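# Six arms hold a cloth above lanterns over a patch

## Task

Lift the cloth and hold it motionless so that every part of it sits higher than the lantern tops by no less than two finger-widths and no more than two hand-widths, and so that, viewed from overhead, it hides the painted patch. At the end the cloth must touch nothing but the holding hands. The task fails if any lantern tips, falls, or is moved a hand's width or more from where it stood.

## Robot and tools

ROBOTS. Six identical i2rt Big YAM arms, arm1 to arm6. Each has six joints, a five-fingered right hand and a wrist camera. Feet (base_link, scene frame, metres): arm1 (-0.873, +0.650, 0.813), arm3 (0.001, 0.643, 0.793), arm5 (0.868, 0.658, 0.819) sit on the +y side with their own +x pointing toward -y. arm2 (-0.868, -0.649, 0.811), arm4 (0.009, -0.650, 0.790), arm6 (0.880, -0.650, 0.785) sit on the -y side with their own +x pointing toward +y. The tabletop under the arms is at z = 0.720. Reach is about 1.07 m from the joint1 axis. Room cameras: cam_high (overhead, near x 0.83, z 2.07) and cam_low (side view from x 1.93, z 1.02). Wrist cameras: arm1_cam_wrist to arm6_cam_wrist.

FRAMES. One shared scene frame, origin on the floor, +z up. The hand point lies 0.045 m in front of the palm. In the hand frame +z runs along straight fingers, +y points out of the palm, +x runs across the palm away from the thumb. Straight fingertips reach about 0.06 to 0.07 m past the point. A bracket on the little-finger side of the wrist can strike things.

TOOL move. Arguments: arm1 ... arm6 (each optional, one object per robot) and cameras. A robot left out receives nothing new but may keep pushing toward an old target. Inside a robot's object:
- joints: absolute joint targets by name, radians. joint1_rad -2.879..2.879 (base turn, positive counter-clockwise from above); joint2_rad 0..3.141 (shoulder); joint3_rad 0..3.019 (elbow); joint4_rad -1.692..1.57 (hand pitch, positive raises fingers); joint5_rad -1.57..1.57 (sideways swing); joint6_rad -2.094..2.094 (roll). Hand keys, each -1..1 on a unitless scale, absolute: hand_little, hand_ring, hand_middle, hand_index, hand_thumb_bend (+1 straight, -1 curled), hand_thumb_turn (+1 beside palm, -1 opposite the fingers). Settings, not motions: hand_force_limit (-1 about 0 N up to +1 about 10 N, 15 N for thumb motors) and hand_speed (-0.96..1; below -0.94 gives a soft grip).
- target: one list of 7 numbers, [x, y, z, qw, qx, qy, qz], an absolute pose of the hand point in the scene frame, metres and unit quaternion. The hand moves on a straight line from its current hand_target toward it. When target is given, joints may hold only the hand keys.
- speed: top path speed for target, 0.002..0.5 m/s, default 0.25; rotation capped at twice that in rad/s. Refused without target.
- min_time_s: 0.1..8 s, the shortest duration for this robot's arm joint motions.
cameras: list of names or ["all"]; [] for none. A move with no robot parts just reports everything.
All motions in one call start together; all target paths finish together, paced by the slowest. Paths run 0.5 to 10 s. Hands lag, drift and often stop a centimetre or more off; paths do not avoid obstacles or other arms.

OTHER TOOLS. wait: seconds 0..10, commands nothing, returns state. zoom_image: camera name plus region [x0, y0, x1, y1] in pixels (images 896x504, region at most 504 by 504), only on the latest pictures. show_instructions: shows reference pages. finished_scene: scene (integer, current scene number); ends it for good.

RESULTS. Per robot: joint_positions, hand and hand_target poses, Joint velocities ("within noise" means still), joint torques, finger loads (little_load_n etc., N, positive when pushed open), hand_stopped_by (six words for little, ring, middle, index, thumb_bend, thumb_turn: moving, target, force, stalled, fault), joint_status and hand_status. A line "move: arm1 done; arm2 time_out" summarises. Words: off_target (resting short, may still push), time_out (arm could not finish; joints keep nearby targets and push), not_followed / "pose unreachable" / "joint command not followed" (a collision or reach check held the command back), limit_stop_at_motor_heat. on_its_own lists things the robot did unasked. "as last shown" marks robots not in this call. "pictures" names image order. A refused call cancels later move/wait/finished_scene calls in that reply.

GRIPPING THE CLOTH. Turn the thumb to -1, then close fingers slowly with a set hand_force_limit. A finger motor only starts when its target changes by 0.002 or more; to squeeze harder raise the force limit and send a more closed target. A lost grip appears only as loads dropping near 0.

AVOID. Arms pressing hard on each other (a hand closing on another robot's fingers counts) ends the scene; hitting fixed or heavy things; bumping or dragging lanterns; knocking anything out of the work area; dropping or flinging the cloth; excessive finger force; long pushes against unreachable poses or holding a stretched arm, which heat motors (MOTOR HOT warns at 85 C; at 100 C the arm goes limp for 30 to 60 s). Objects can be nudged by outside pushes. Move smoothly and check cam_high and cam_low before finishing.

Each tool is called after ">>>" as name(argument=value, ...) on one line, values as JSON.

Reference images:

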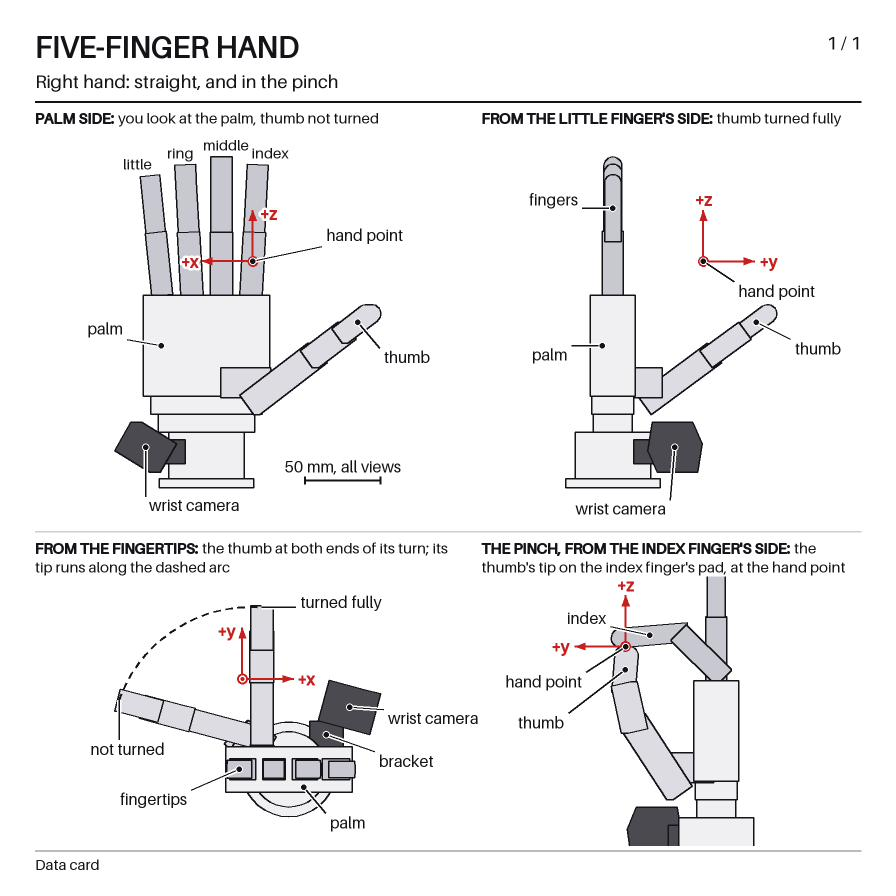

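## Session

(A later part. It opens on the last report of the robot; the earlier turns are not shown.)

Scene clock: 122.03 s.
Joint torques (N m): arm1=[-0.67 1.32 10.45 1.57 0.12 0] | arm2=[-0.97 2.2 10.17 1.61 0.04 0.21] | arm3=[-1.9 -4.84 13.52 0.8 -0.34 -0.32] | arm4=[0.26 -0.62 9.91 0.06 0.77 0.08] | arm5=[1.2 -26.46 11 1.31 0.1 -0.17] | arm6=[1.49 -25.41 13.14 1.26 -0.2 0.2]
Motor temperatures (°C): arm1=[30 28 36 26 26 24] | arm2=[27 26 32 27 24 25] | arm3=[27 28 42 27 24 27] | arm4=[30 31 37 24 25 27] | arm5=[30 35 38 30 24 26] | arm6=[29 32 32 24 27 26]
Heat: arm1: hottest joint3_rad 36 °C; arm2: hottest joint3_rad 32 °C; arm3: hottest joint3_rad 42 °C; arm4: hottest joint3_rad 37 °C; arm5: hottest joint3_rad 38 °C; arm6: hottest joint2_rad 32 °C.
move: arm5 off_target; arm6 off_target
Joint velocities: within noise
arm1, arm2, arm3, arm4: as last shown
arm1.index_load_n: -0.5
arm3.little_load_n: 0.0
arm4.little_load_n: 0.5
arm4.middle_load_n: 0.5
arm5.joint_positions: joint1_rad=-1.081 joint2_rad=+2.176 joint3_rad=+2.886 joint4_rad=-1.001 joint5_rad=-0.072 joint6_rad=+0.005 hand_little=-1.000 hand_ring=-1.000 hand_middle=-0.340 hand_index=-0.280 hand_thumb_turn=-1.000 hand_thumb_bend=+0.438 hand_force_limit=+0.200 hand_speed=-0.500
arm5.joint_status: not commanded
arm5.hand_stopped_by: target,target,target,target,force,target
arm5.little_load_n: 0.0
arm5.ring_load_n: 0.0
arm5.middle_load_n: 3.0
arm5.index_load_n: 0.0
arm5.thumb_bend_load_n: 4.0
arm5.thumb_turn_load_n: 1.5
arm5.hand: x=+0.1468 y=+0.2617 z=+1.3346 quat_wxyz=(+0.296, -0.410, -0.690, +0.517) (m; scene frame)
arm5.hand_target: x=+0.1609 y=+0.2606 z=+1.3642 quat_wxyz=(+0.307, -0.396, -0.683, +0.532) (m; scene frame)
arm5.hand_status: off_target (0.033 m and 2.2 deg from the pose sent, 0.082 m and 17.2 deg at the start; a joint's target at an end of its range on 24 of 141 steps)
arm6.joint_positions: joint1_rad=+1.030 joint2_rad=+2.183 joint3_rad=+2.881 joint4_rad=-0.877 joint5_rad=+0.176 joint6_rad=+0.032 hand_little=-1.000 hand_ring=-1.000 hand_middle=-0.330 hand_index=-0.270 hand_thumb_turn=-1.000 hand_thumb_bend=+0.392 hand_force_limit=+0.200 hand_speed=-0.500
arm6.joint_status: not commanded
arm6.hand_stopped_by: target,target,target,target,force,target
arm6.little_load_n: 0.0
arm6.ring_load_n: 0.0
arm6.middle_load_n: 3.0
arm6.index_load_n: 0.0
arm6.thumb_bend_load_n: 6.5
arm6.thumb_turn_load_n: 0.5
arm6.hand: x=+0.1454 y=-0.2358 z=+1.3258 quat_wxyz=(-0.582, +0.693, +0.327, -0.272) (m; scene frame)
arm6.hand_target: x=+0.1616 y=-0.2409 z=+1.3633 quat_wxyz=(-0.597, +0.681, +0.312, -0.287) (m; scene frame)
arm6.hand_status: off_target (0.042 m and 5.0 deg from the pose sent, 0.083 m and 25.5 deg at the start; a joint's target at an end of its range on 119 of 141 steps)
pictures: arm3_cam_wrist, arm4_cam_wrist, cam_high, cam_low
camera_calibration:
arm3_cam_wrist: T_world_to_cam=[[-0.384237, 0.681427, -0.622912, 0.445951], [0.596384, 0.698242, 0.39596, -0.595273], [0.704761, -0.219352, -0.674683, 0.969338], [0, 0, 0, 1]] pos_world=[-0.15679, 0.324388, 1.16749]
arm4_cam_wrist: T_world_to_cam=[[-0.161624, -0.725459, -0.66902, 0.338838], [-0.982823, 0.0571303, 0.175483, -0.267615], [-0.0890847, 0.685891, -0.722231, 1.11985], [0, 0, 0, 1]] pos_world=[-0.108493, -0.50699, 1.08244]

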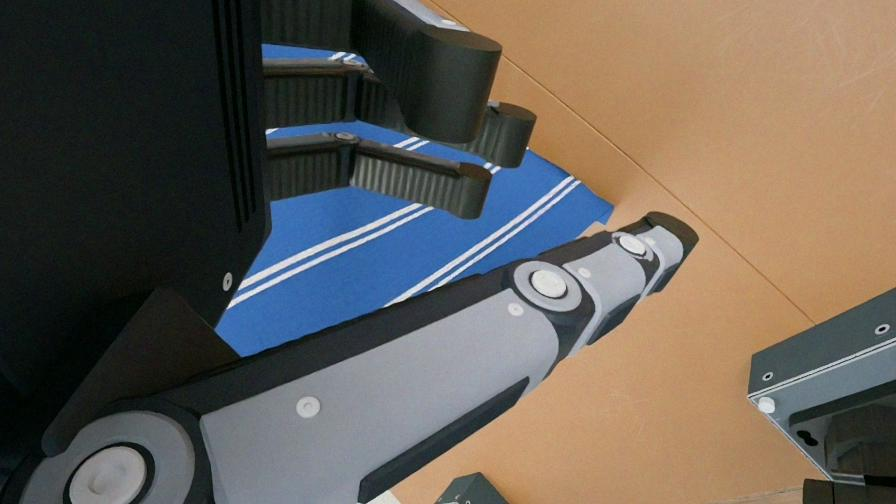

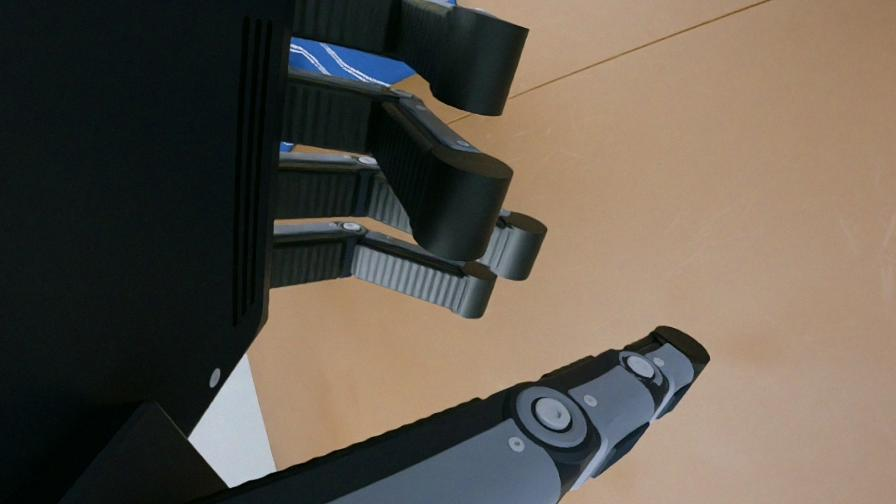

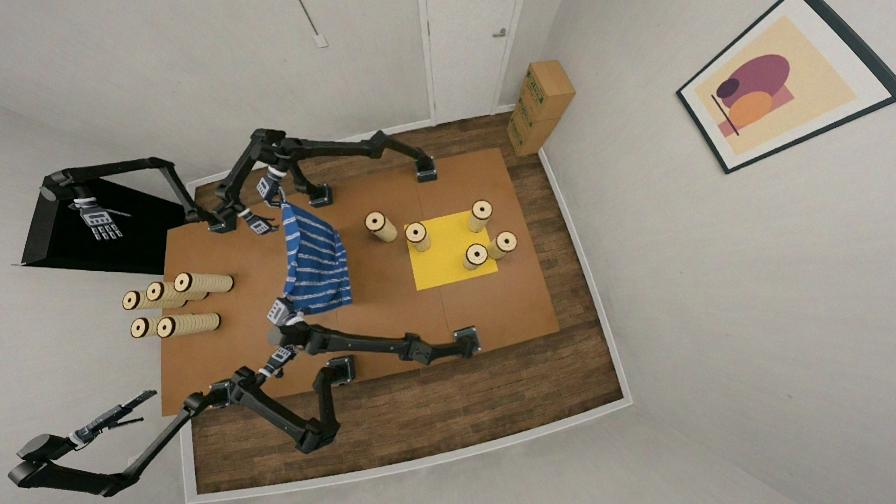

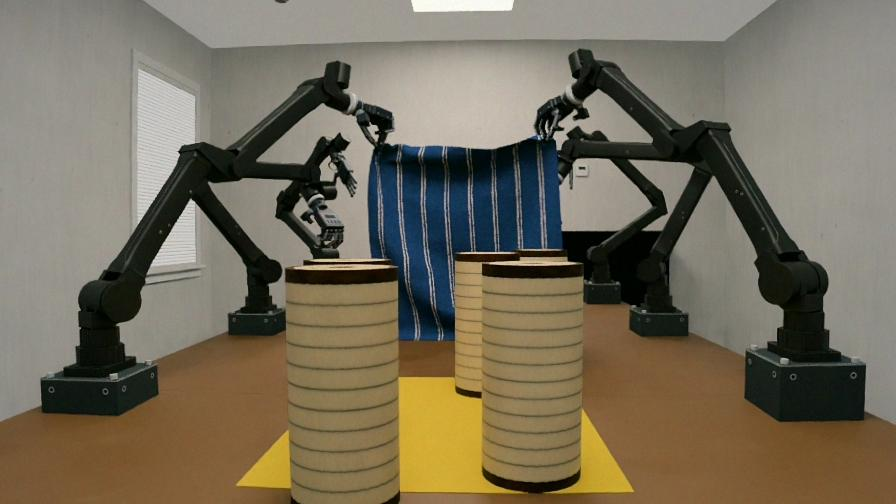

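>>> move(arm5={"target": [0.25, 0.26, 1.30, -0.3044, 0.3967, 0.6871, -0.5272], "speed": 0.07}, arm6={"target": [0.25, -0.24, 1.30, 0.5517, -0.7190, -0.3353, 0.2573], "speed": 0.07}, cameras=["arm3_cam_wrist", "cam_high"])

>>> move(arm5={"target": [0.35, 0.255, 1.21, -0.25, 0.4330, 0.75, -0.4330], "speed": 0.07}, arm6={"target": [0.35, -0.24, 1.21, 0.4698, -0.8138, -0.2962, 0.1710], "speed": 0.07}, cameras=["arm4_cam_wrist", "arm3_cam_wrist", "cam_high", "cam_low"])

Scene clock: 124.50 s.
Joint torques (N m): arm1=[-0.67 1.32 10.47 1.58 0.13 0] | arm2=[-1.08 2.2 10.18 1.59 0.04 0.2] | arm3=[-2.02 -4.95 13.57 0.84 -0.34 -0.32] | arm4=[0.26 -0.62 9.91 0.06 0.78 0.08] | arm5=[1.08 -20.48 8.87 2.45 0.12 0.06] | arm6=[1.26 -20.54 9.59 2.78 -0.21 0.1]
Motor temperatures (°C): arm1=[30 28 36 26 26 24] | arm2=[27 26 32 27 24 25] | arm3=[27 28 42 27 24 27] | arm4=[30 31 37 24 25 27] | arm5=[30 35 37 30 24 26] | arm6=[29 32 32 24 27 26]
Heat: arm1: hottest joint3_rad 36 °C; arm2: hottest joint3_rad 32 °C; arm3: hottest joint3_rad 42 °C; arm4: hottest joint3_rad 37 °C; arm5: hottest joint3_rad 37 °C; arm6: hottest joint2_rad 32 °C.
move: arm5 off_target; arm6 off_target
Joint velocities: within noise
arm1, arm2, arm3, arm4: as last shown
arm1.index_load_n: 0.0
arm3.little_load_n: -0.5
arm4.little_load_n: 0.0
arm4.middle_load_n: 0.0
arm5.joint_positions: joint1_rad=-1.008 joint2_rad=+1.669 joint3_rad=+1.950 joint4_rad=-0.565 joint5_rad=-0.005 joint6_rad=+0.001 hand_little=-1.000 hand_ring=-1.000 hand_middle=-0.340 hand_index=-0.280 hand_thumb_turn=-1.000 hand_thumb_bend=+0.438 hand_force_limit=+0.200 hand_speed=-0.500
arm5.joint_status: not commanded
arm5.hand_stopped_by: target,target,target,target,force,target
arm5.little_load_n: 0.0
arm5.ring_load_n: 0.0
arm5.middle_load_n: 3.0
arm5.index_load_n: 0.0
arm5.thumb_bend_load_n: 4.5
arm5.thumb_turn_load_n: 1.5
arm5.hand: x=+0.2453 y=+0.2643 z=+1.2892 quat_wxyz=(+0.302, -0.401, -0.694, +0.516) (m; scene frame)
arm5.hand_target: x=+0.2500 y=+0.2602 z=+1.3001 quat_wxyz=(+0.304, -0.397, -0.687, +0.527) (m; scene frame)
arm5.hand_status: off_target (0.013 m and 1.6 deg from the pose sent, 0.109 m and 2.2 deg at the start)
arm6.joint_positions: joint1_rad=+0.949 joint2_rad=+1.765 joint3_rad=+2.163 joint4_rad=-0.697 joint5_rad=+0.101 joint6_rad=+0.032 hand_little=-1.000 hand_ring=-1.000 hand_middle=-0.330 hand_index=-0.270 hand_thumb_turn=-1.000 hand_thumb_bend=+0.392 hand_force_limit=+0.200 hand_speed=-0.500
arm6.joint_status: not commanded
arm6.hand_stopped_by: target,target,target,target,force,target
arm6.little_load_n: 0.0
arm6.ring_load_n: 0.0
arm6.middle_load_n: 3.0
arm6.index_load_n: 0.0
arm6.thumb_bend_load_n: 6.0
arm6.thumb_turn_load_n: 1.0
arm6.hand: x=+0.2468 y=-0.2398 z=+1.2860 quat_wxyz=(-0.540, +0.729, +0.340, -0.250) (m; scene frame)
arm6.hand_target: x=+0.2502 y=-0.2400 z=+1.2998 quat_wxyz=(-0.552, +0.719, +0.335, -0.257) (m; scene frame)
arm6.hand_status: off_target (0.014 m and 2.0 deg from the pose sent, 0.108 m and 5.0 deg at the start)
pictures: arm3_cam_wrist, cam_high
camera_calibration:
arm3_cam_wrist: T_world_to_cam=[[-0.384237, 0.681427, -0.622912, 0.445951], [0.596384, 0.698242, 0.39596, -0.595273], [0.704761, -0.219352, -0.674683, 0.969338], [0, 0, 0, 1]] pos_world=[-0.15679, 0.324388, 1.16749]

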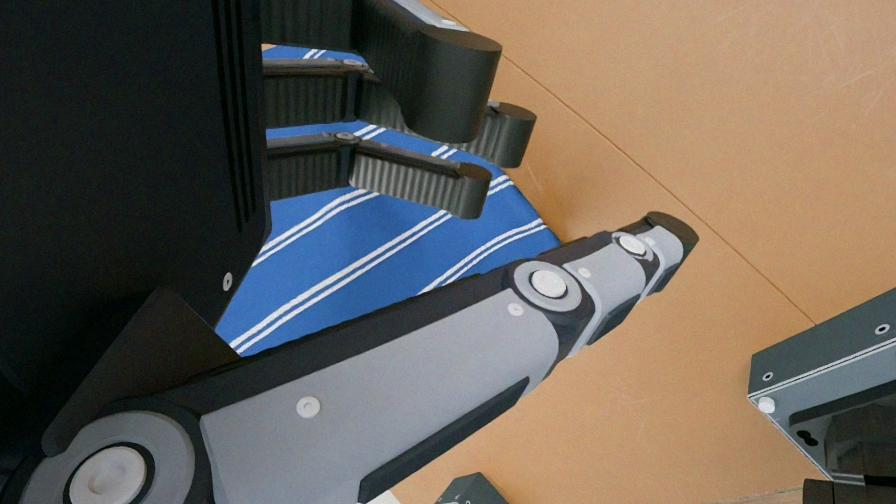

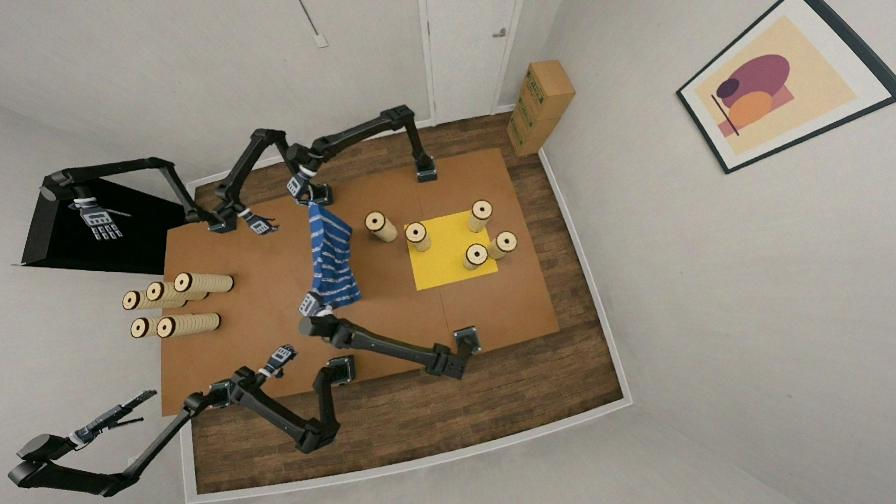

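Scene clock: 127.30 s.
Joint torques (N m): arm1=[-0.67 1.32 10.47 1.58 0.12 0] | arm2=[-1.03 2.2 10.17 1.61 0.03 0.2] | arm3=[-1.9 -4.78 13.53 0.85 -0.34 -0.33] | arm4=[0.26 -0.62 9.91 0.06 0.78 0.08] | arm5=[1.2 -18.37 8.9 1.11 0.18 0.11] | arm6=[1.2 -18.08 9.48 1.07 0.2 0.25]
Motor temperatures (°C): arm1=[30 28 36 26 26 24] | arm2=[27 26 32 27 24 25] | arm3=[26 28 43 27 24 27] | arm4=[30 31 37 24 25 27] | arm5=[30 35 37 30 24 26] | arm6=[29 32 32 24 27 26]
Heat: arm1: hottest joint3_rad 36 °C; arm2: hottest joint3_rad 32 °C; arm3: hottest joint3_rad 43 °C; arm4: hottest joint3_rad 37 °C; arm5: hottest joint3_rad 37 °C; arm6: hottest joint2_rad 32 °C.
move: arm5 done; arm6 done
Joint velocities: within noise
arm1, arm2, arm3, arm4: as last shown
arm1.thumb_turn_load_n: -0.5
arm2.middle_load_n: 0.5
arm3.little_load_n: 0.0
arm5.joint_positions: joint1_rad=-0.901 joint2_rad=+1.540 joint3_rad=+1.709 joint4_rad=-0.689 joint5_rad=+0.086 joint6_rad=+0.049 hand_little=-1.000 hand_ring=-1.000 hand_middle=-0.340 hand_index=-0.280 hand_thumb_turn=-1.000 hand_thumb_bend=+0.438 hand_force_limit=+0.200 hand_speed=-0.500
arm5.joint_status: not commanded
arm5.hand_stopped_by: target,target,target,target,force,target
arm5.little_load_n: 0.0
arm5.ring_load_n: 0.0
arm5.middle_load_n: 3.0
arm5.index_load_n: 0.0
arm5.thumb_bend_load_n: 4.0
arm5.thumb_turn_load_n: 1.5
arm5.hand: x=+0.3417 y=+0.2562 z=+1.2063 quat_wxyz=(+0.254, -0.431, -0.750, +0.432) (m; scene frame)
arm5.hand_target: x=+0.3499 y=+0.2551 z=+1.2098 quat_wxyz=(+0.250, -0.433, -0.750, +0.433) (m; scene frame)
arm5.hand_status: done (0.009 m and 0.5 deg from the pose sent, 0.132 m and 13.5 deg at the start)
arm6.joint_positions: joint1_rad=+0.886 joint2_rad=+1.609 joint3_rad=+1.877 joint4_rad=-0.795 joint5_rad=+0.176 joint6_rad=+0.097 hand_little=-1.000 hand_ring=-1.000 hand_middle=-0.330 hand_index=-0.270 hand_thumb_turn=-1.000 hand_thumb_bend=+0.392 hand_force_limit=+0.200 hand_speed=-0.500
arm6.joint_status: not commanded
arm6.hand_stopped_by: target,target,target,target,force,target
arm6.little_load_n: 0.0
arm6.ring_load_n: 0.0
arm6.middle_load_n: 3.0
arm6.index_load_n: 0.0
arm6.thumb_bend_load_n: 6.0
arm6.thumb_turn_load_n: 0.5
arm6.hand: x=+0.3411 y=-0.2384 z=+1.2068 quat_wxyz=(-0.472, +0.809, +0.303, -0.172) (m; scene frame)
arm6.hand_target: x=+0.3499 y=-0.2400 z=+1.2101 quat_wxyz=(-0.470, +0.814, +0.296, -0.171) (m; scene frame)
arm6.hand_status: done (0.010 m and 1.0 deg from the pose sent, 0.128 m and 16.4 deg at the start)
pictures: arm3_cam_wrist, arm4_cam_wrist, cam_high, cam_low
camera_calibration:
arm3_cam_wrist: T_world_to_cam=[[-0.384237, 0.681427, -0.622912, 0.445951], [0.596384, 0.698242, 0.39596, -0.595273], [0.704761, -0.219352, -0.674683, 0.969338], [0, 0, 0, 1]] pos_world=[-0.15679, 0.324388, 1.16749]
arm4_cam_wrist: T_world_to_cam=[[-0.161624, -0.725459, -0.66902, 0.338838], [-0.982823, 0.0571303, 0.175483, -0.267615], [-0.0890847, 0.685891, -0.722231, 1.11985], [0, 0, 0, 1]] pos_world=[-0.108493, -0.50699, 1.08244]

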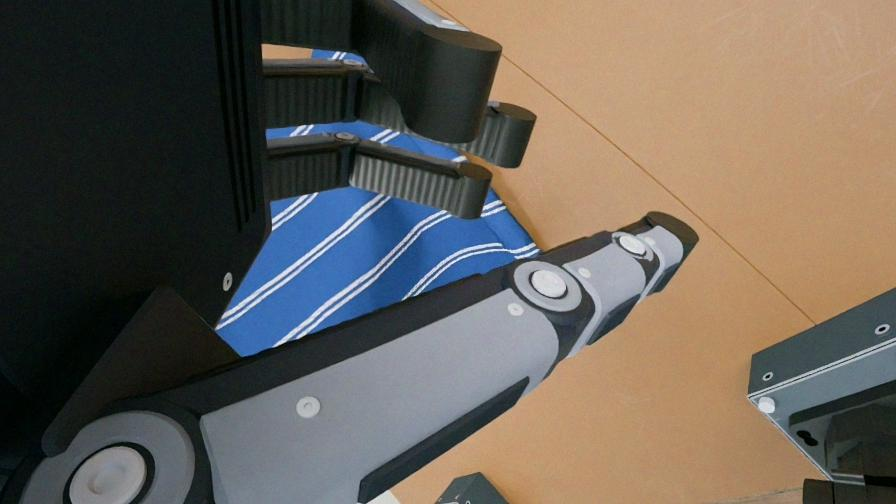

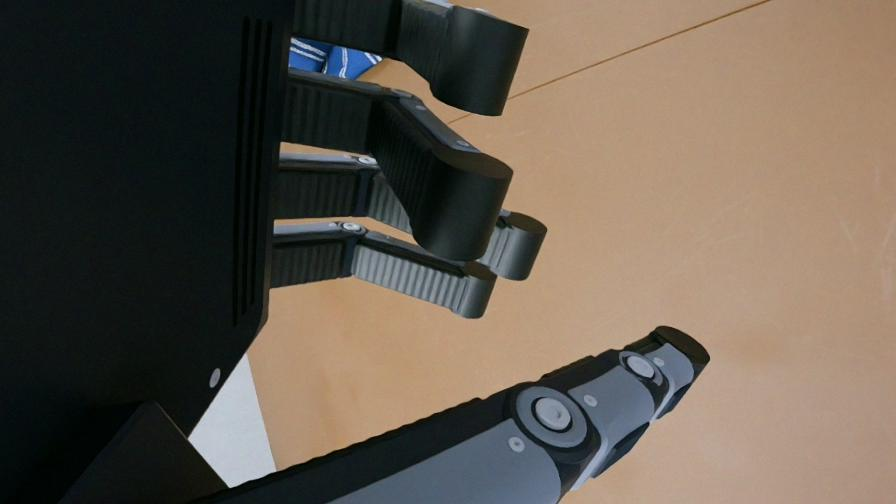

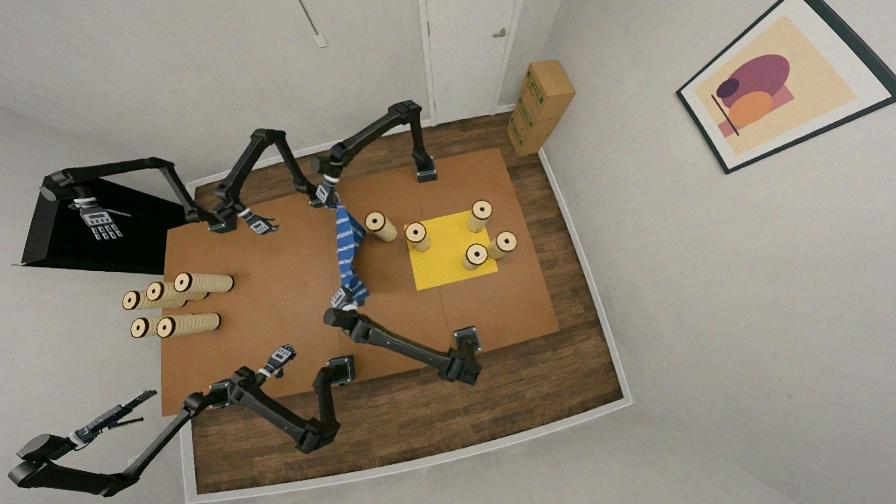

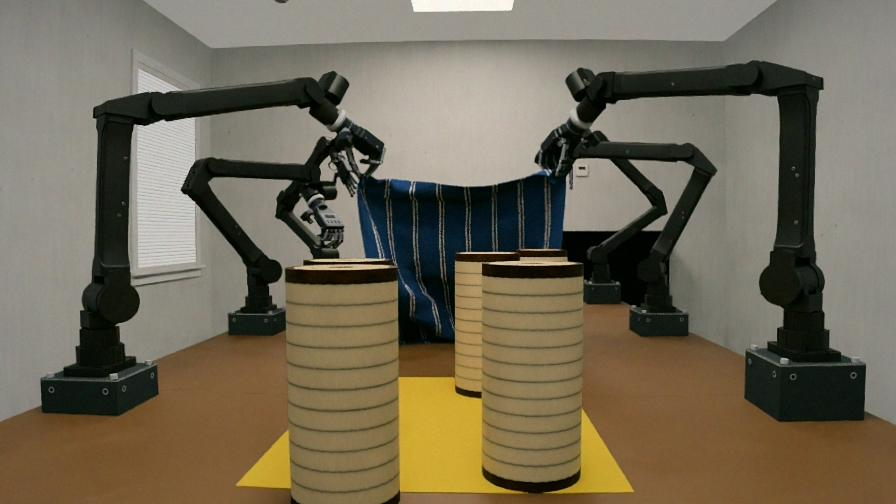

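>>> zoom_image(camera="cam_high", region=[300, 180, 420, 330])

>>> zoom_image(camera="cam_low", region=[330, 150, 600, 380])

>>> zoom_image(camera="arm3_cam_wrist", region=[200, 20, 560, 380])

Scaled by 3.360 from the camera's 896x504 image, which has a finer 1280x720 frame.

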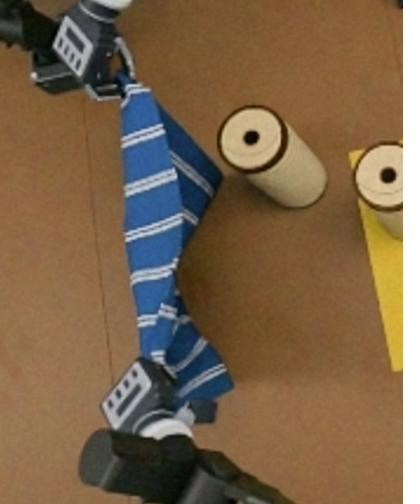

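Scaled by 1.867 from the camera's 896x504 image, which has a finer 1280x720 frame.

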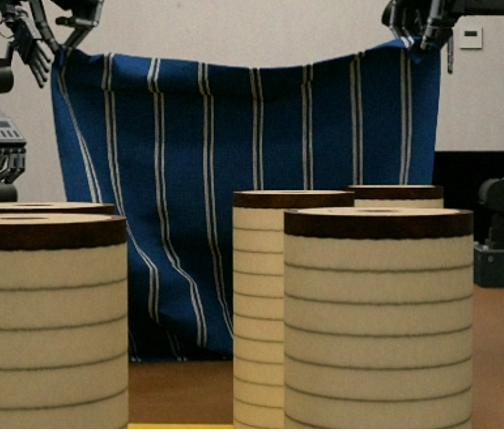

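Scaled by 1.400 from the camera's 896x504 image, which has a finer 1280x720 frame.

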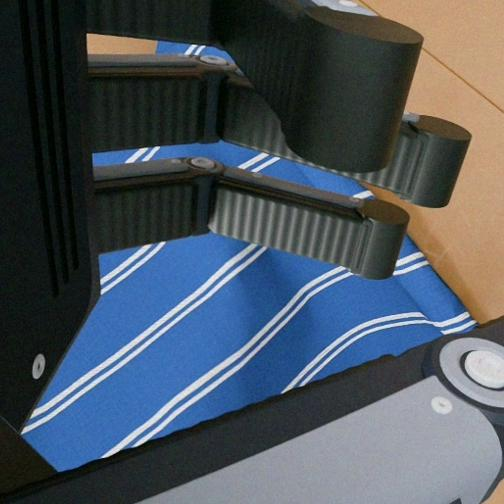

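>>> move(arm5={"target": [0.28, 0.26, 1.49, -0.3044, 0.3967, 0.6871, -0.5272], "speed": 0.15}, arm6={"target": [0.28, -0.24, 1.49, 0.5517, -0.7190, -0.3353, 0.2573], "speed": 0.15}, cameras=["arm3_cam_wrist", "arm4_cam_wrist", "cam_high", "cam_low"])

Scene clock: 131.57 s.
Joint torques (N m): arm1=[-0.67 1.32 10.48 1.59 0.12 0] | arm2=[-1.03 2.2 10.17 1.62 0.04 0.2] | arm3=[-1.85 -4.95 13.53 0.8 -0.35 -0.33] | arm4=[0.26 -0.56 9.89 0.08 0.78 0.08] | arm5=[-0.5 -17.49 9.29 1.5 -0.06 -0.12] | arm6=[2.9 -16.91 10.93 2.95 -0.21 0.1]
Motor temperatures (°C): arm1=[30 28 36 26 26 24] | arm2=[27 26 32 27 24 25] | arm3=[26 28 43 27 24 27] | arm4=[30 31 37 24 25 27] | arm5=[30 35 37 30 24 26] | arm6=[29 32 32 24 27 26]
Heat: arm1: hottest joint3_rad 36 °C; arm2: hottest joint3_rad 32 °C; arm3: hottest joint3_rad 43 °C; arm4: hottest joint3_rad 37 °C; arm5: hottest joint3_rad 37 °C; arm6: hottest joint2_rad 32 °C.
move: arm5 off_target; arm6 off_target
Joint velocities: within noise
arm1, arm2, arm3, arm4: as last shown
arm1.thumb_turn_load_n: 0.0
arm2.middle_load_n: 0.0
arm5.joint_positions: joint1_rad=-0.964 joint2_rad=+1.940 joint3_rad=+2.891 joint4_rad=-1.095 joint5_rad=+0.029 joint6_rad=+0.035 hand_little=-1.000 hand_ring=-1.000 hand_middle=-0.340 hand_index=-0.280 hand_thumb_turn=-1.000 hand_thumb_bend=+0.438 hand_force_limit=+0.200 hand_speed=-0.500
arm5.joint_status: not commanded
arm5.hand_stopped_by: target,target,target,target,force,target
arm5.little_load_n: 0.0
arm5.ring_load_n: 0.0
arm5.middle_load_n: 2.5
arm5.index_load_n: 0.0
arm5.thumb_bend_load_n: 4.5
arm5.thumb_turn_load_n: 1.5
arm5.hand: x=+0.2882 y=+0.2568 z=+1.4888 quat_wxyz=(+0.319, -0.384, -0.653, +0.570) (m; scene frame)
arm5.hand_target: x=+0.2807 y=+0.2605 z=+1.4888 quat_wxyz=(+0.325, -0.383, -0.650, +0.570) (m; scene frame)
arm5.hand_status: off_target (0.009 m and 6.7 deg from the pose sent, 0.290 m and 14.8 deg at the start; a joint's target at an end of its range on 22 of 83 steps)
arm6.joint_positions: joint1_rad=+0.906 joint2_rad=+1.952 joint3_rad=+2.889 joint4_rad=-0.982 joint5_rad=+0.078 joint6_rad=+0.040 hand_little=-1.000 hand_ring=-1.000 hand_middle=-0.330 hand_index=-0.270 hand_thumb_turn=-1.000 hand_thumb_bend=+0.392 hand_force_limit=+0.200 hand_speed=-0.500
arm6.joint_status: not commanded
arm6.hand_stopped_by: target,target,target,target,force,target
arm6.little_load_n: 0.0
arm6.ring_load_n: 0.0
arm6.middle_load_n: 3.5
arm6.index_load_n: 0.0
arm6.thumb_bend_load_n: 6.5
arm6.thumb_turn_load_n: 0.5
arm6.hand: x=+0.2906 y=-0.2387 z=+1.4792 quat_wxyz=(-0.625, +0.662, +0.288, -0.297) (m; scene frame)
arm6.hand_target: x=+0.2815 y=-0.2410 z=+1.4883 quat_wxyz=(-0.637, +0.646, +0.288, -0.307) (m; scene frame)
arm6.hand_status: off_target (0.015 m and 12.8 deg from the pose sent, 0.290 m and 17.3 deg at the start; a joint's target at an end of its range on 34 of 83 steps)
pictures: arm3_cam_wrist, arm4_cam_wrist, cam_high, cam_low
camera_calibration:
arm3_cam_wrist: T_world_to_cam=[[-0.384237, 0.681427, -0.622912, 0.445951], [0.596384, 0.698242, 0.39596, -0.595273], [0.704761, -0.219352, -0.674683, 0.969338], [0, 0, 0, 1]] pos_world=[-0.15679, 0.324388, 1.16749]
arm4_cam_wrist: T_world_to_cam=[[-0.161624, -0.725459, -0.66902, 0.338838], [-0.982823, 0.0571303, 0.175483, -0.267615], [-0.0890847, 0.685891, -0.722231, 1.11985], [0, 0, 0, 1]] pos_world=[-0.108493, -0.50699, 1.08244]

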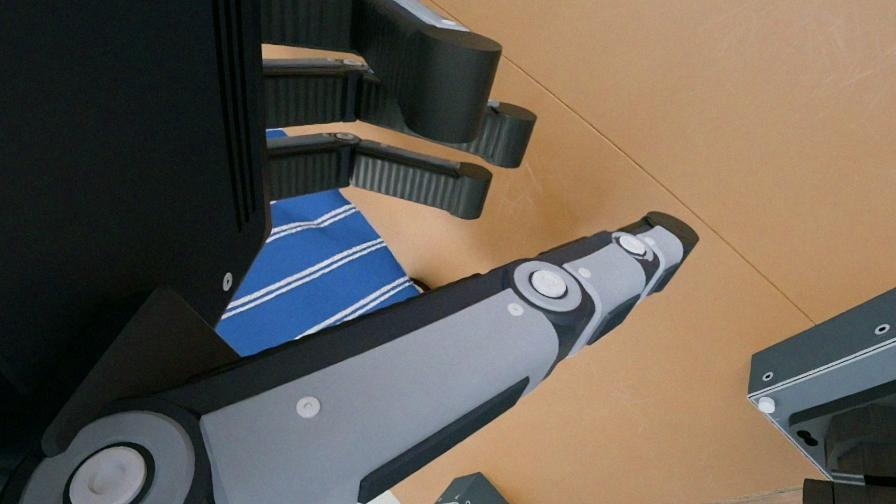

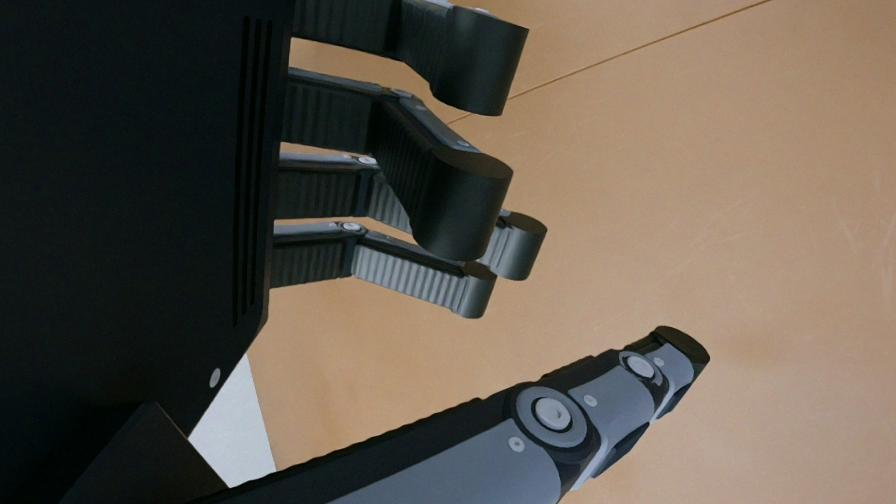

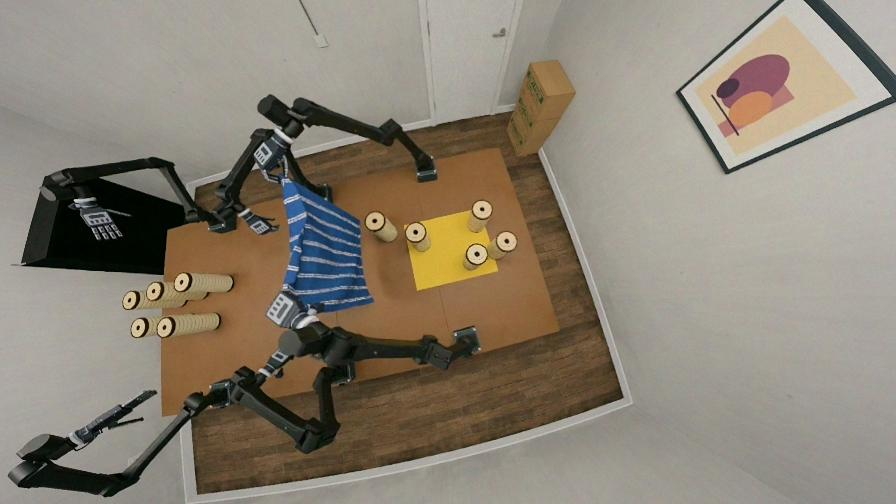

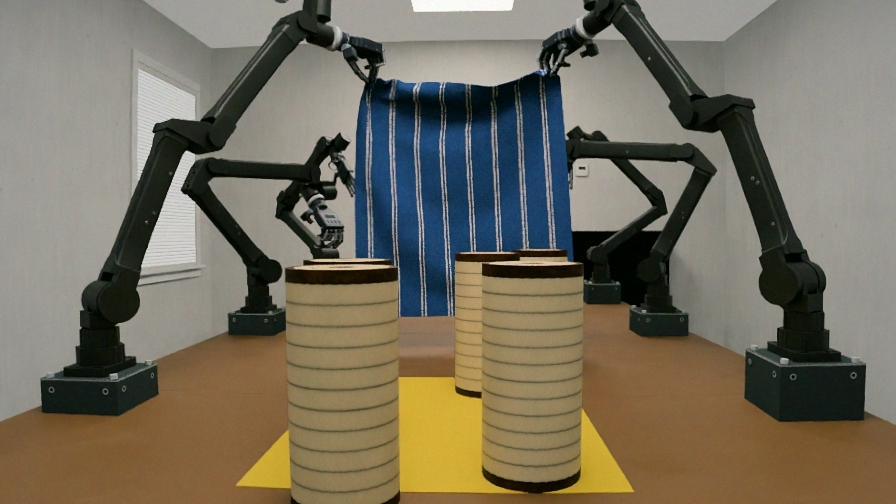

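>>> move(arm3={"target": [0.30, 0.40, 0.95, 0.2933, 0.6435, -0.2932, 0.6435], "speed": 0.25}, arm4={"target": [0.30, -0.36, 0.97, 0.6434, -0.2933, 0.6434, 0.2933], "speed": 0.25}, cameras=["arm3_cam_wrist", "arm4_cam_wrist", "cam_high", "cam_low"])

Scene clock: 137.43 s.
Joint torques (N m): arm1=[-0.67 1.32 10.47 1.58 0.12 0] | arm2=[-0.97 2.14 10.17 1.61 0.04 0.2] | arm3=[0.44 -2.78 6.71 3.07 0.15 -0.38] | arm4=[-0.5 -3.84 7.02 2.91 0.14 0.19] | arm5=[-0.44 -17.49 9.17 1.51 -0.05 -0.12] | arm6=[2.84 -16.97 10.66 2.96 -0.18 0.11]
Motor temperatures (°C): arm1=[30 28 36 26 26 24] | arm2=[27 26 32 27 24 25] | arm3=[26 28 43 27 24 27] | arm4=[30 31 37 24 25 27] | arm5=[30 35 38 30 24 26] | arm6=[29 32 32 24 27 26]
Heat: arm1: hottest joint3_rad 36 °C; arm2: hottest joint3_rad 32 °C; arm3: hottest joint3_rad 43 °C; arm4: hottest joint3_rad 37 °C; arm5: hottest joint3_rad 38 °C; arm6: hottest joint2_rad 32 °C.
move: arm3 done; arm4 off_target
Joint velocities: within noise
arm1, arm2, arm5, arm6: as last shown
arm3.joint_positions: joint1_rad=+1.317 joint2_rad=+1.164 joint3_rad=+0.193 joint4_rad=+0.964 joint5_rad=+0.597 joint6_rad=-1.557 hand_little=-1.000 hand_ring=-1.000 hand_middle=-0.340 hand_index=-0.280 hand_thumb_turn=-1.000 hand_thumb_bend=+1.000 hand_force_limit=+0.200 hand_speed=+0.000
arm3.joint_status: not commanded
arm3.hand_stopped_by: target,target,target,target,target,target
arm3.little_load_n: 0.0
arm3.ring_load_n: 0.0
arm3.middle_load_n: 0.0
arm3.index_load_n: 0.0
arm3.thumb_bend_load_n: 0.0
arm3.thumb_turn_load_n: 0.5
arm3.hand: x=+0.2971 y=+0.3970 z=+0.9497 quat_wxyz=(+0.293, +0.643, -0.300, +0.641) (m; scene frame)
arm3.hand_target: x=+0.3000 y=+0.4000 z=+0.9501 quat_wxyz=(+0.293, +0.643, -0.293, +0.643) (m; scene frame)
arm3.hand_status: done (0.004 m and 0.8 deg from the pose sent, 0.429 m and 113.1 deg at the start)
arm4.joint_positions: joint1_rad=-1.082 joint2_rad=+1.437 joint3_rad=+0.156 joint4_rad=+1.256 joint5_rad=-0.398 joint6_rad=+1.564 hand_little=-1.000 hand_ring=-1.000 hand_middle=-0.400 hand_index=-0.280 hand_thumb_turn=-1.000 hand_thumb_bend=+1.000 hand_force_limit=+0.200 hand_speed=-0.300
arm4.joint_status: not commanded
arm4.hand_stopped_by: target,target,target,target,target,target
arm4.little_load_n: 0.0
arm4.ring_load_n: 0.0
arm4.middle_load_n: 0.0
arm4.index_load_n: 0.0
arm4.thumb_bend_load_n: 0.0
arm4.thumb_turn_load_n: 0.0
arm4.hand: x=+0.2916 y=-0.3650 z=+0.9595 quat_wxyz=(-0.632, +0.297, -0.655, -0.289) (m; scene frame)
arm4.hand_target: x=+0.2996 y=-0.3603 z=+0.9699 quat_wxyz=(-0.643, +0.293, -0.644, -0.293) (m; scene frame)
arm4.hand_status: off_target (0.014 m and 2.0 deg from the pose sent, 0.434 m and 102.0 deg at the start; a joint's target at an end of its range on 7 of 155 steps)
arm5.joint_positions: joint1_rad=-0.964 joint2_rad=+1.940 joint3_rad=+2.892 joint4_rad=-1.095 joint5_rad=+0.029 joint6_rad=+0.035 hand_little=-1.000 hand_ring=-1.000 hand_middle=-0.340 hand_index=-0.280 hand_thumb_turn=-1.000 hand_thumb_bend=+0.438 hand_force_limit=+0.200 hand_speed=-0.500
arm5.middle_load_n: 3.0
arm5.thumb_turn_load_n: 1.0
arm5.hand: x=+0.2883 y=+0.2569 z=+1.4892 quat_wxyz=(+0.319, -0.384, -0.652, +0.570) (m; scene frame)
arm5.hand_target: x=+0.2807 y=+0.2605 z=+1.4889 quat_wxyz=(+0.325, -0.383, -0.650, +0.570) (m; scene frame)
arm6.joint_positions: joint1_rad=+0.906 joint2_rad=+1.952 joint3_rad=+2.889 joint4_rad=-0.981 joint5_rad=+0.078 joint6_rad=+0.040 hand_little=-1.000 hand_ring=-1.000 hand_middle=-0.330 hand_index=-0.270 hand_thumb_turn=-1.000 hand_thumb_bend=+0.392 hand_force_limit=+0.200 hand_speed=-0.500
arm6.ring_load_n: 0.5
arm6.hand: x=+0.2904 y=-0.2386 z=+1.4790 quat_wxyz=(-0.625, +0.662, +0.288, -0.297) (m; scene frame)
arm6.hand_target: x=+0.2814 y=-0.2409 z=+1.4882 quat_wxyz=(-0.637, +0.646, +0.288, -0.307) (m; scene frame)
pictures: arm3_cam_wrist, arm4_cam_wrist, cam_high, cam_low
camera_calibration:
arm3_cam_wrist: T_world_to_cam=[[-0.753156, -0.627063, 0.198865, 0.285544], [-0.521174, 0.384306, -0.762028, 0.705961], [0.401415, -0.677569, -0.616252, 0.845856], [0, 0, 0, 1]] pos_world=[0.243449, 0.480875, 1.00244]
arm4_cam_wrist: T_world_to_cam=[[-0.725793, 0.636243, -0.26157, 0.695307], [-0.457017, -0.161768, 0.874624, -0.755592], [0.51416, 0.754338, 0.408184, -0.152002], [0, 0, 0, 1]] pos_world=[0.237484, -0.449954, 0.904775]

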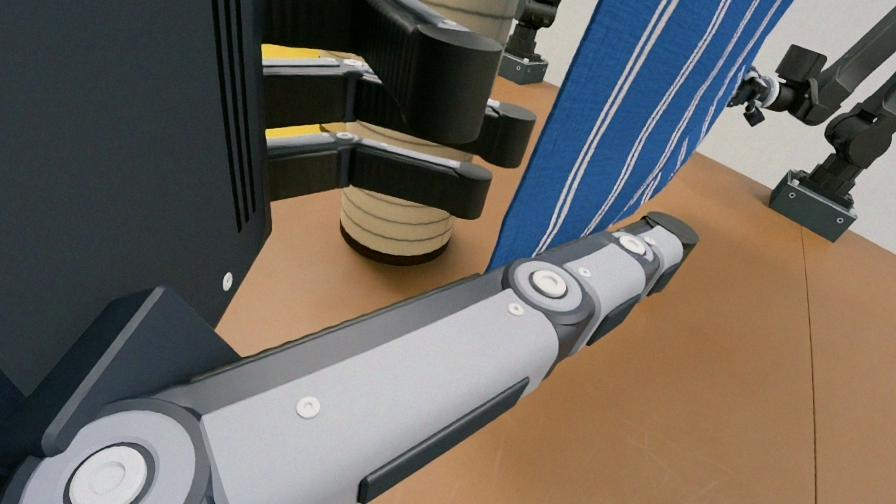

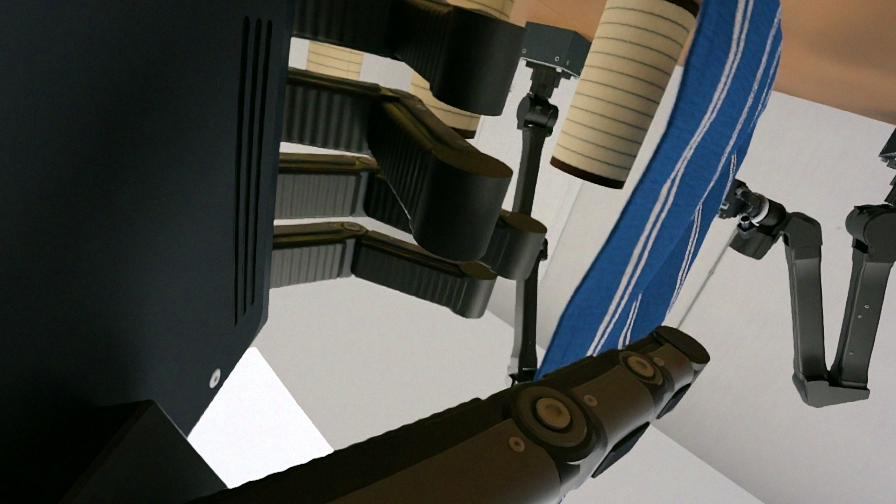

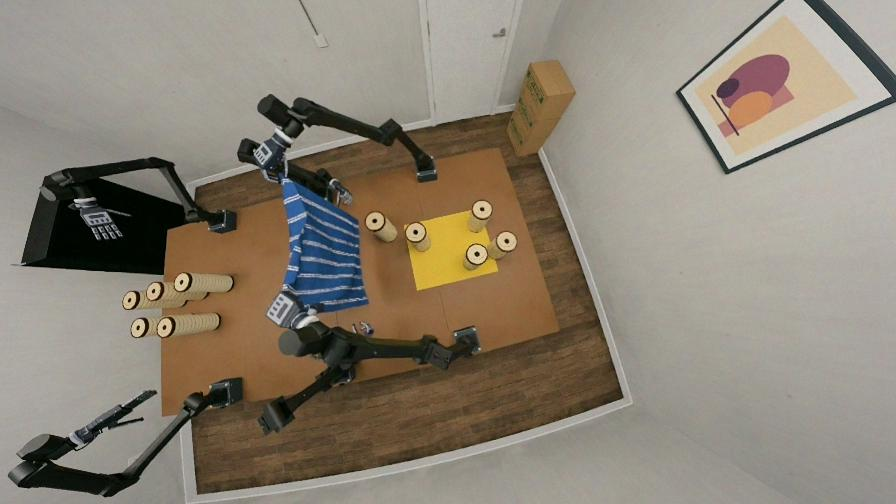

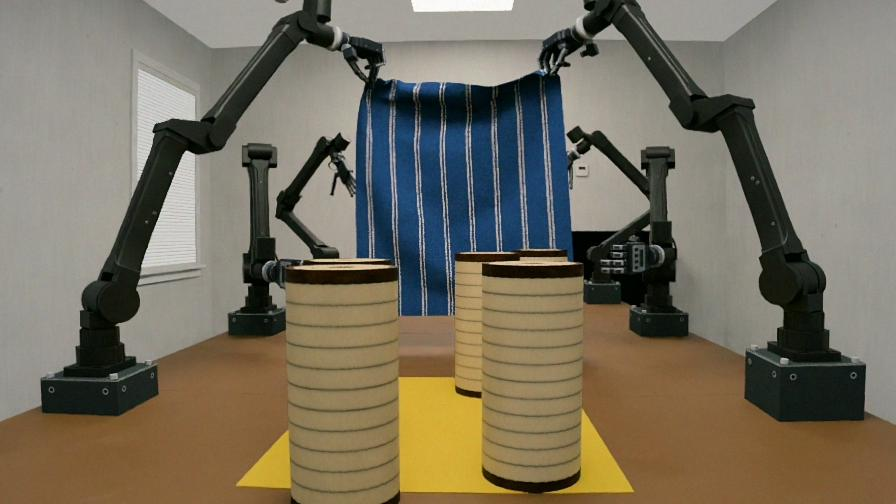

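>>> zoom_image(camera="cam_high", region=[320, 180, 400, 340])

>>> zoom_image(camera="arm4_cam_wrist", region=[450, 180, 750, 480])

>>> zoom_image(camera="arm3_cam_wrist", region=[400, 80, 750, 380])

Scaled by 3.150 from the camera's 896x504 image, which has a finer 1280x720 frame.

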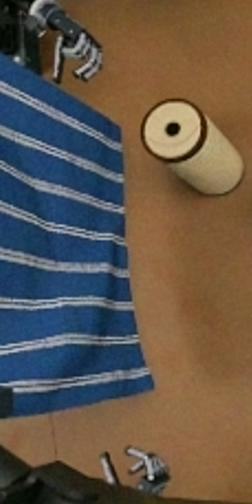

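Scaled by 1.680 from the camera's 896x504 image, which has a finer 1280x720 frame.

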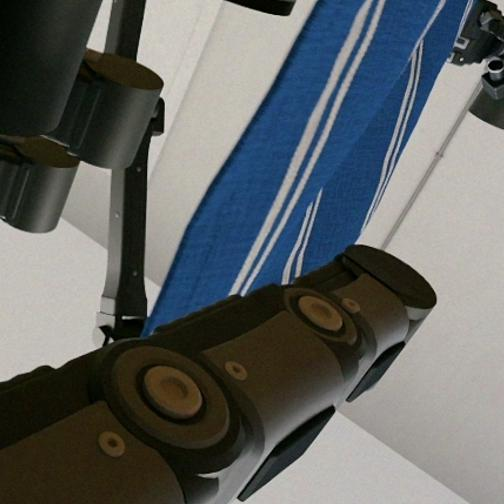

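Scaled by 1.440 from the camera's 896x504 image, which has a finer 1280x720 frame.

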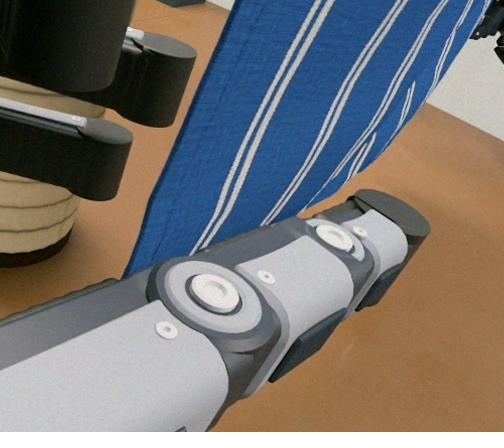

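>>> move(arm3={"target": [0.333, 0.40, 0.845, 0.2933, 0.6435, -0.2932, 0.6435], "speed": 0.15}, arm4={"target": [0.316, -0.34, 0.88, 0.6434, -0.2933, 0.6434, 0.2933], "speed": 0.15}, cameras=["arm3_cam_wrist", "arm4_cam_wrist"])

Scene clock: 139.70 s.
Joint torques (N m): arm1=[-0.67 1.32 10.47 1.58 0.13 0] | arm2=[-1.03 2.14 10.15 1.61 0.04 0.2] | arm3=[0.26 -6.89 2.58 3.03 0.19 -0.34] | arm4=[0.15 -7.24 2.55 2.81 -0.09 -0.11] | arm5=[-0.44 -17.49 9.18 1.48 -0.06 -0.12] | arm6=[2.61 -17.2 10.8 2.93 -0.19 0.08]
Motor temperatures (°C): arm1=[30 28 36 26 26 24] | arm2=[27 26 32 27 24 25] | arm3=[26 28 42 27 24 27] | arm4=[30 31 37 24 25 27] | arm5=[30 36 38 30 24 26] | arm6=[29 32 32 24 27 26]
Heat: arm1: hottest joint3_rad 36 °C; arm2: hottest joint3_rad 32 °C; arm3: hottest joint3_rad 42 °C; arm4: hottest joint3_rad 37 °C; arm5: hottest joint3_rad 38 °C; arm6: hottest joint2_rad 32 °C.
move: arm3 off_target; arm4 off_target
Joint velocities: within noise
arm1, arm2, arm5, arm6: as last shown
arm3.joint_positions: joint1_rad=+1.350 joint2_rad=+1.858 joint3_rad=+0.250 joint4_rad=+1.561 joint5_rad=+0.634 joint6_rad=-1.543 hand_little=-1.000 hand_ring=-1.000 hand_middle=-0.340 hand_index=-0.280 hand_thumb_turn=-1.000 hand_thumb_bend=+1.000 hand_force_limit=+0.200 hand_speed=+0.000
arm3.joint_status: not commanded
arm3.hand_stopped_by: target,target,target,target,target,target
arm3.little_load_n: 0.0
arm3.ring_load_n: 0.0
arm3.middle_load_n: 0.0
arm3.index_load_n: 0.0
arm3.thumb_bend_load_n: 0.0
arm3.thumb_turn_load_n: 0.0
arm3.hand: x=+0.3262 y=+0.3975 z=+0.8440 quat_wxyz=(+0.292, +0.654, -0.303, +0.629) (m; scene frame)
arm3.hand_target: x=+0.3330 y=+0.4001 z=+0.8454 quat_wxyz=(+0.290, +0.650, -0.299, +0.636) (m; scene frame)
arm3.hand_status: off_target (0.007 m and 2.4 deg from the pose sent, 0.111 m and 0.8 deg at the start; a joint's target at an end of its range on 22 of 47 steps)
arm4.joint_positions: joint1_rad=-1.060 joint2_rad=+1.890 joint3_rad=+0.251 joint4_rad=+1.536 joint5_rad=-0.375 joint6_rad=+1.542 hand_little=-1.000 hand_ring=-1.000 hand_middle=-0.400 hand_index=-0.280 hand_thumb_turn=-1.000 hand_thumb_bend=+1.000 hand_force_limit=+0.200 hand_speed=-0.300
arm4.joint_status: not commanded
arm4.hand_stopped_by: target,target,target,target,target,target
arm4.little_load_n: 0.0
arm4.ring_load_n: 0.0
arm4.middle_load_n: 0.0
arm4.index_load_n: 0.0
arm4.thumb_bend_load_n: 0.0
arm4.thumb_turn_load_n: 0.0
arm4.hand: x=+0.3174 y=-0.3459 z=+0.8786 quat_wxyz=(-0.607, +0.306, -0.678, -0.280) (m; scene frame)
arm4.hand_target: x=+0.3162 y=-0.3400 z=+0.8805 quat_wxyz=(-0.614, +0.314, -0.667, -0.281) (m; scene frame)
arm4.hand_status: off_target (0.006 m and 6.1 deg from the pose sent, 0.087 m and 1.9 deg at the start; a joint's target at an end of its range on 33 of 47 steps)
arm5.thumb_turn_load_n: 1.5
arm6.ring_load_n: 0.0
pictures: arm3_cam_wrist, arm4_cam_wrist
camera_calibration:
arm3_cam_wrist: T_world_to_cam=[[-0.750055, -0.627654, 0.208489, 0.319888], [-0.54049, 0.40003, -0.740167, 0.621983], [0.381167, -0.667852, -0.639285, 0.791545], [0, 0, 0, 1]] pos_world=[0.274398, 0.480602, 0.899701]
arm4_cam_wrist: T_world_to_cam=[[-0.739591, 0.622477, -0.255982, 0.67542], [-0.411321, -0.116974, 0.903954, -0.694729], [0.532747, 0.773847, 0.342551, -0.0880895], [0, 0, 0, 1]] pos_world=[0.260708, -0.433531, 0.831073]

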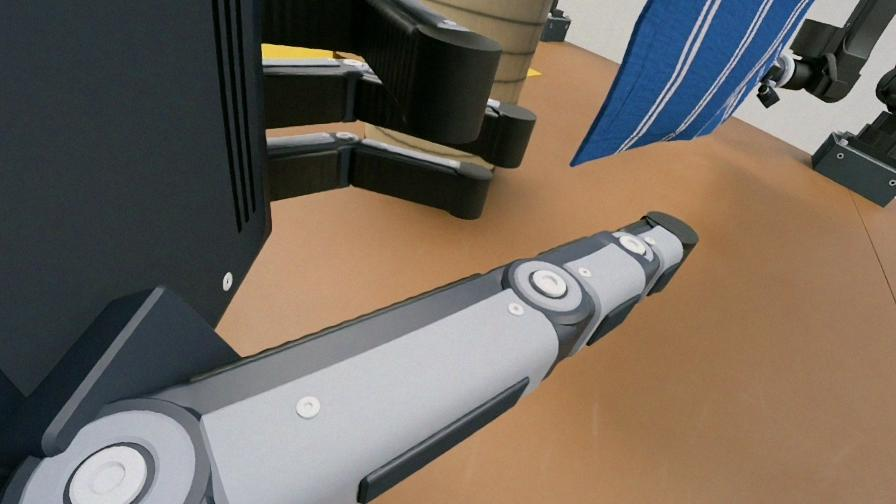

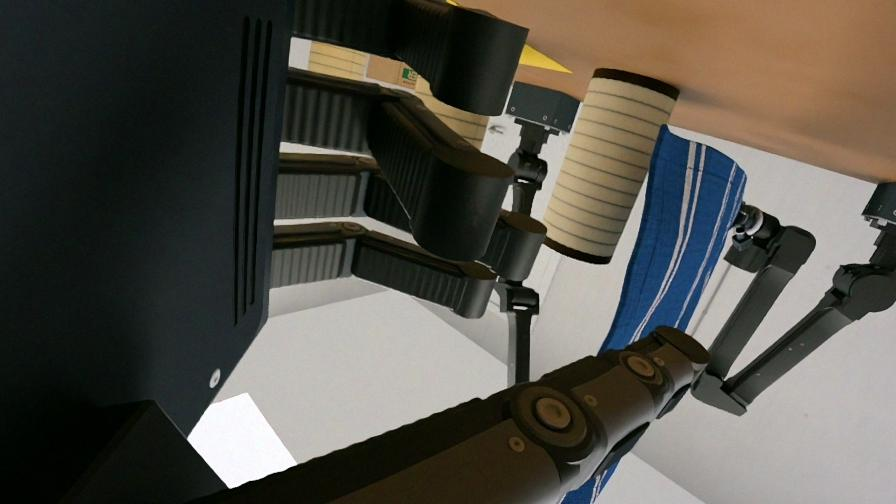

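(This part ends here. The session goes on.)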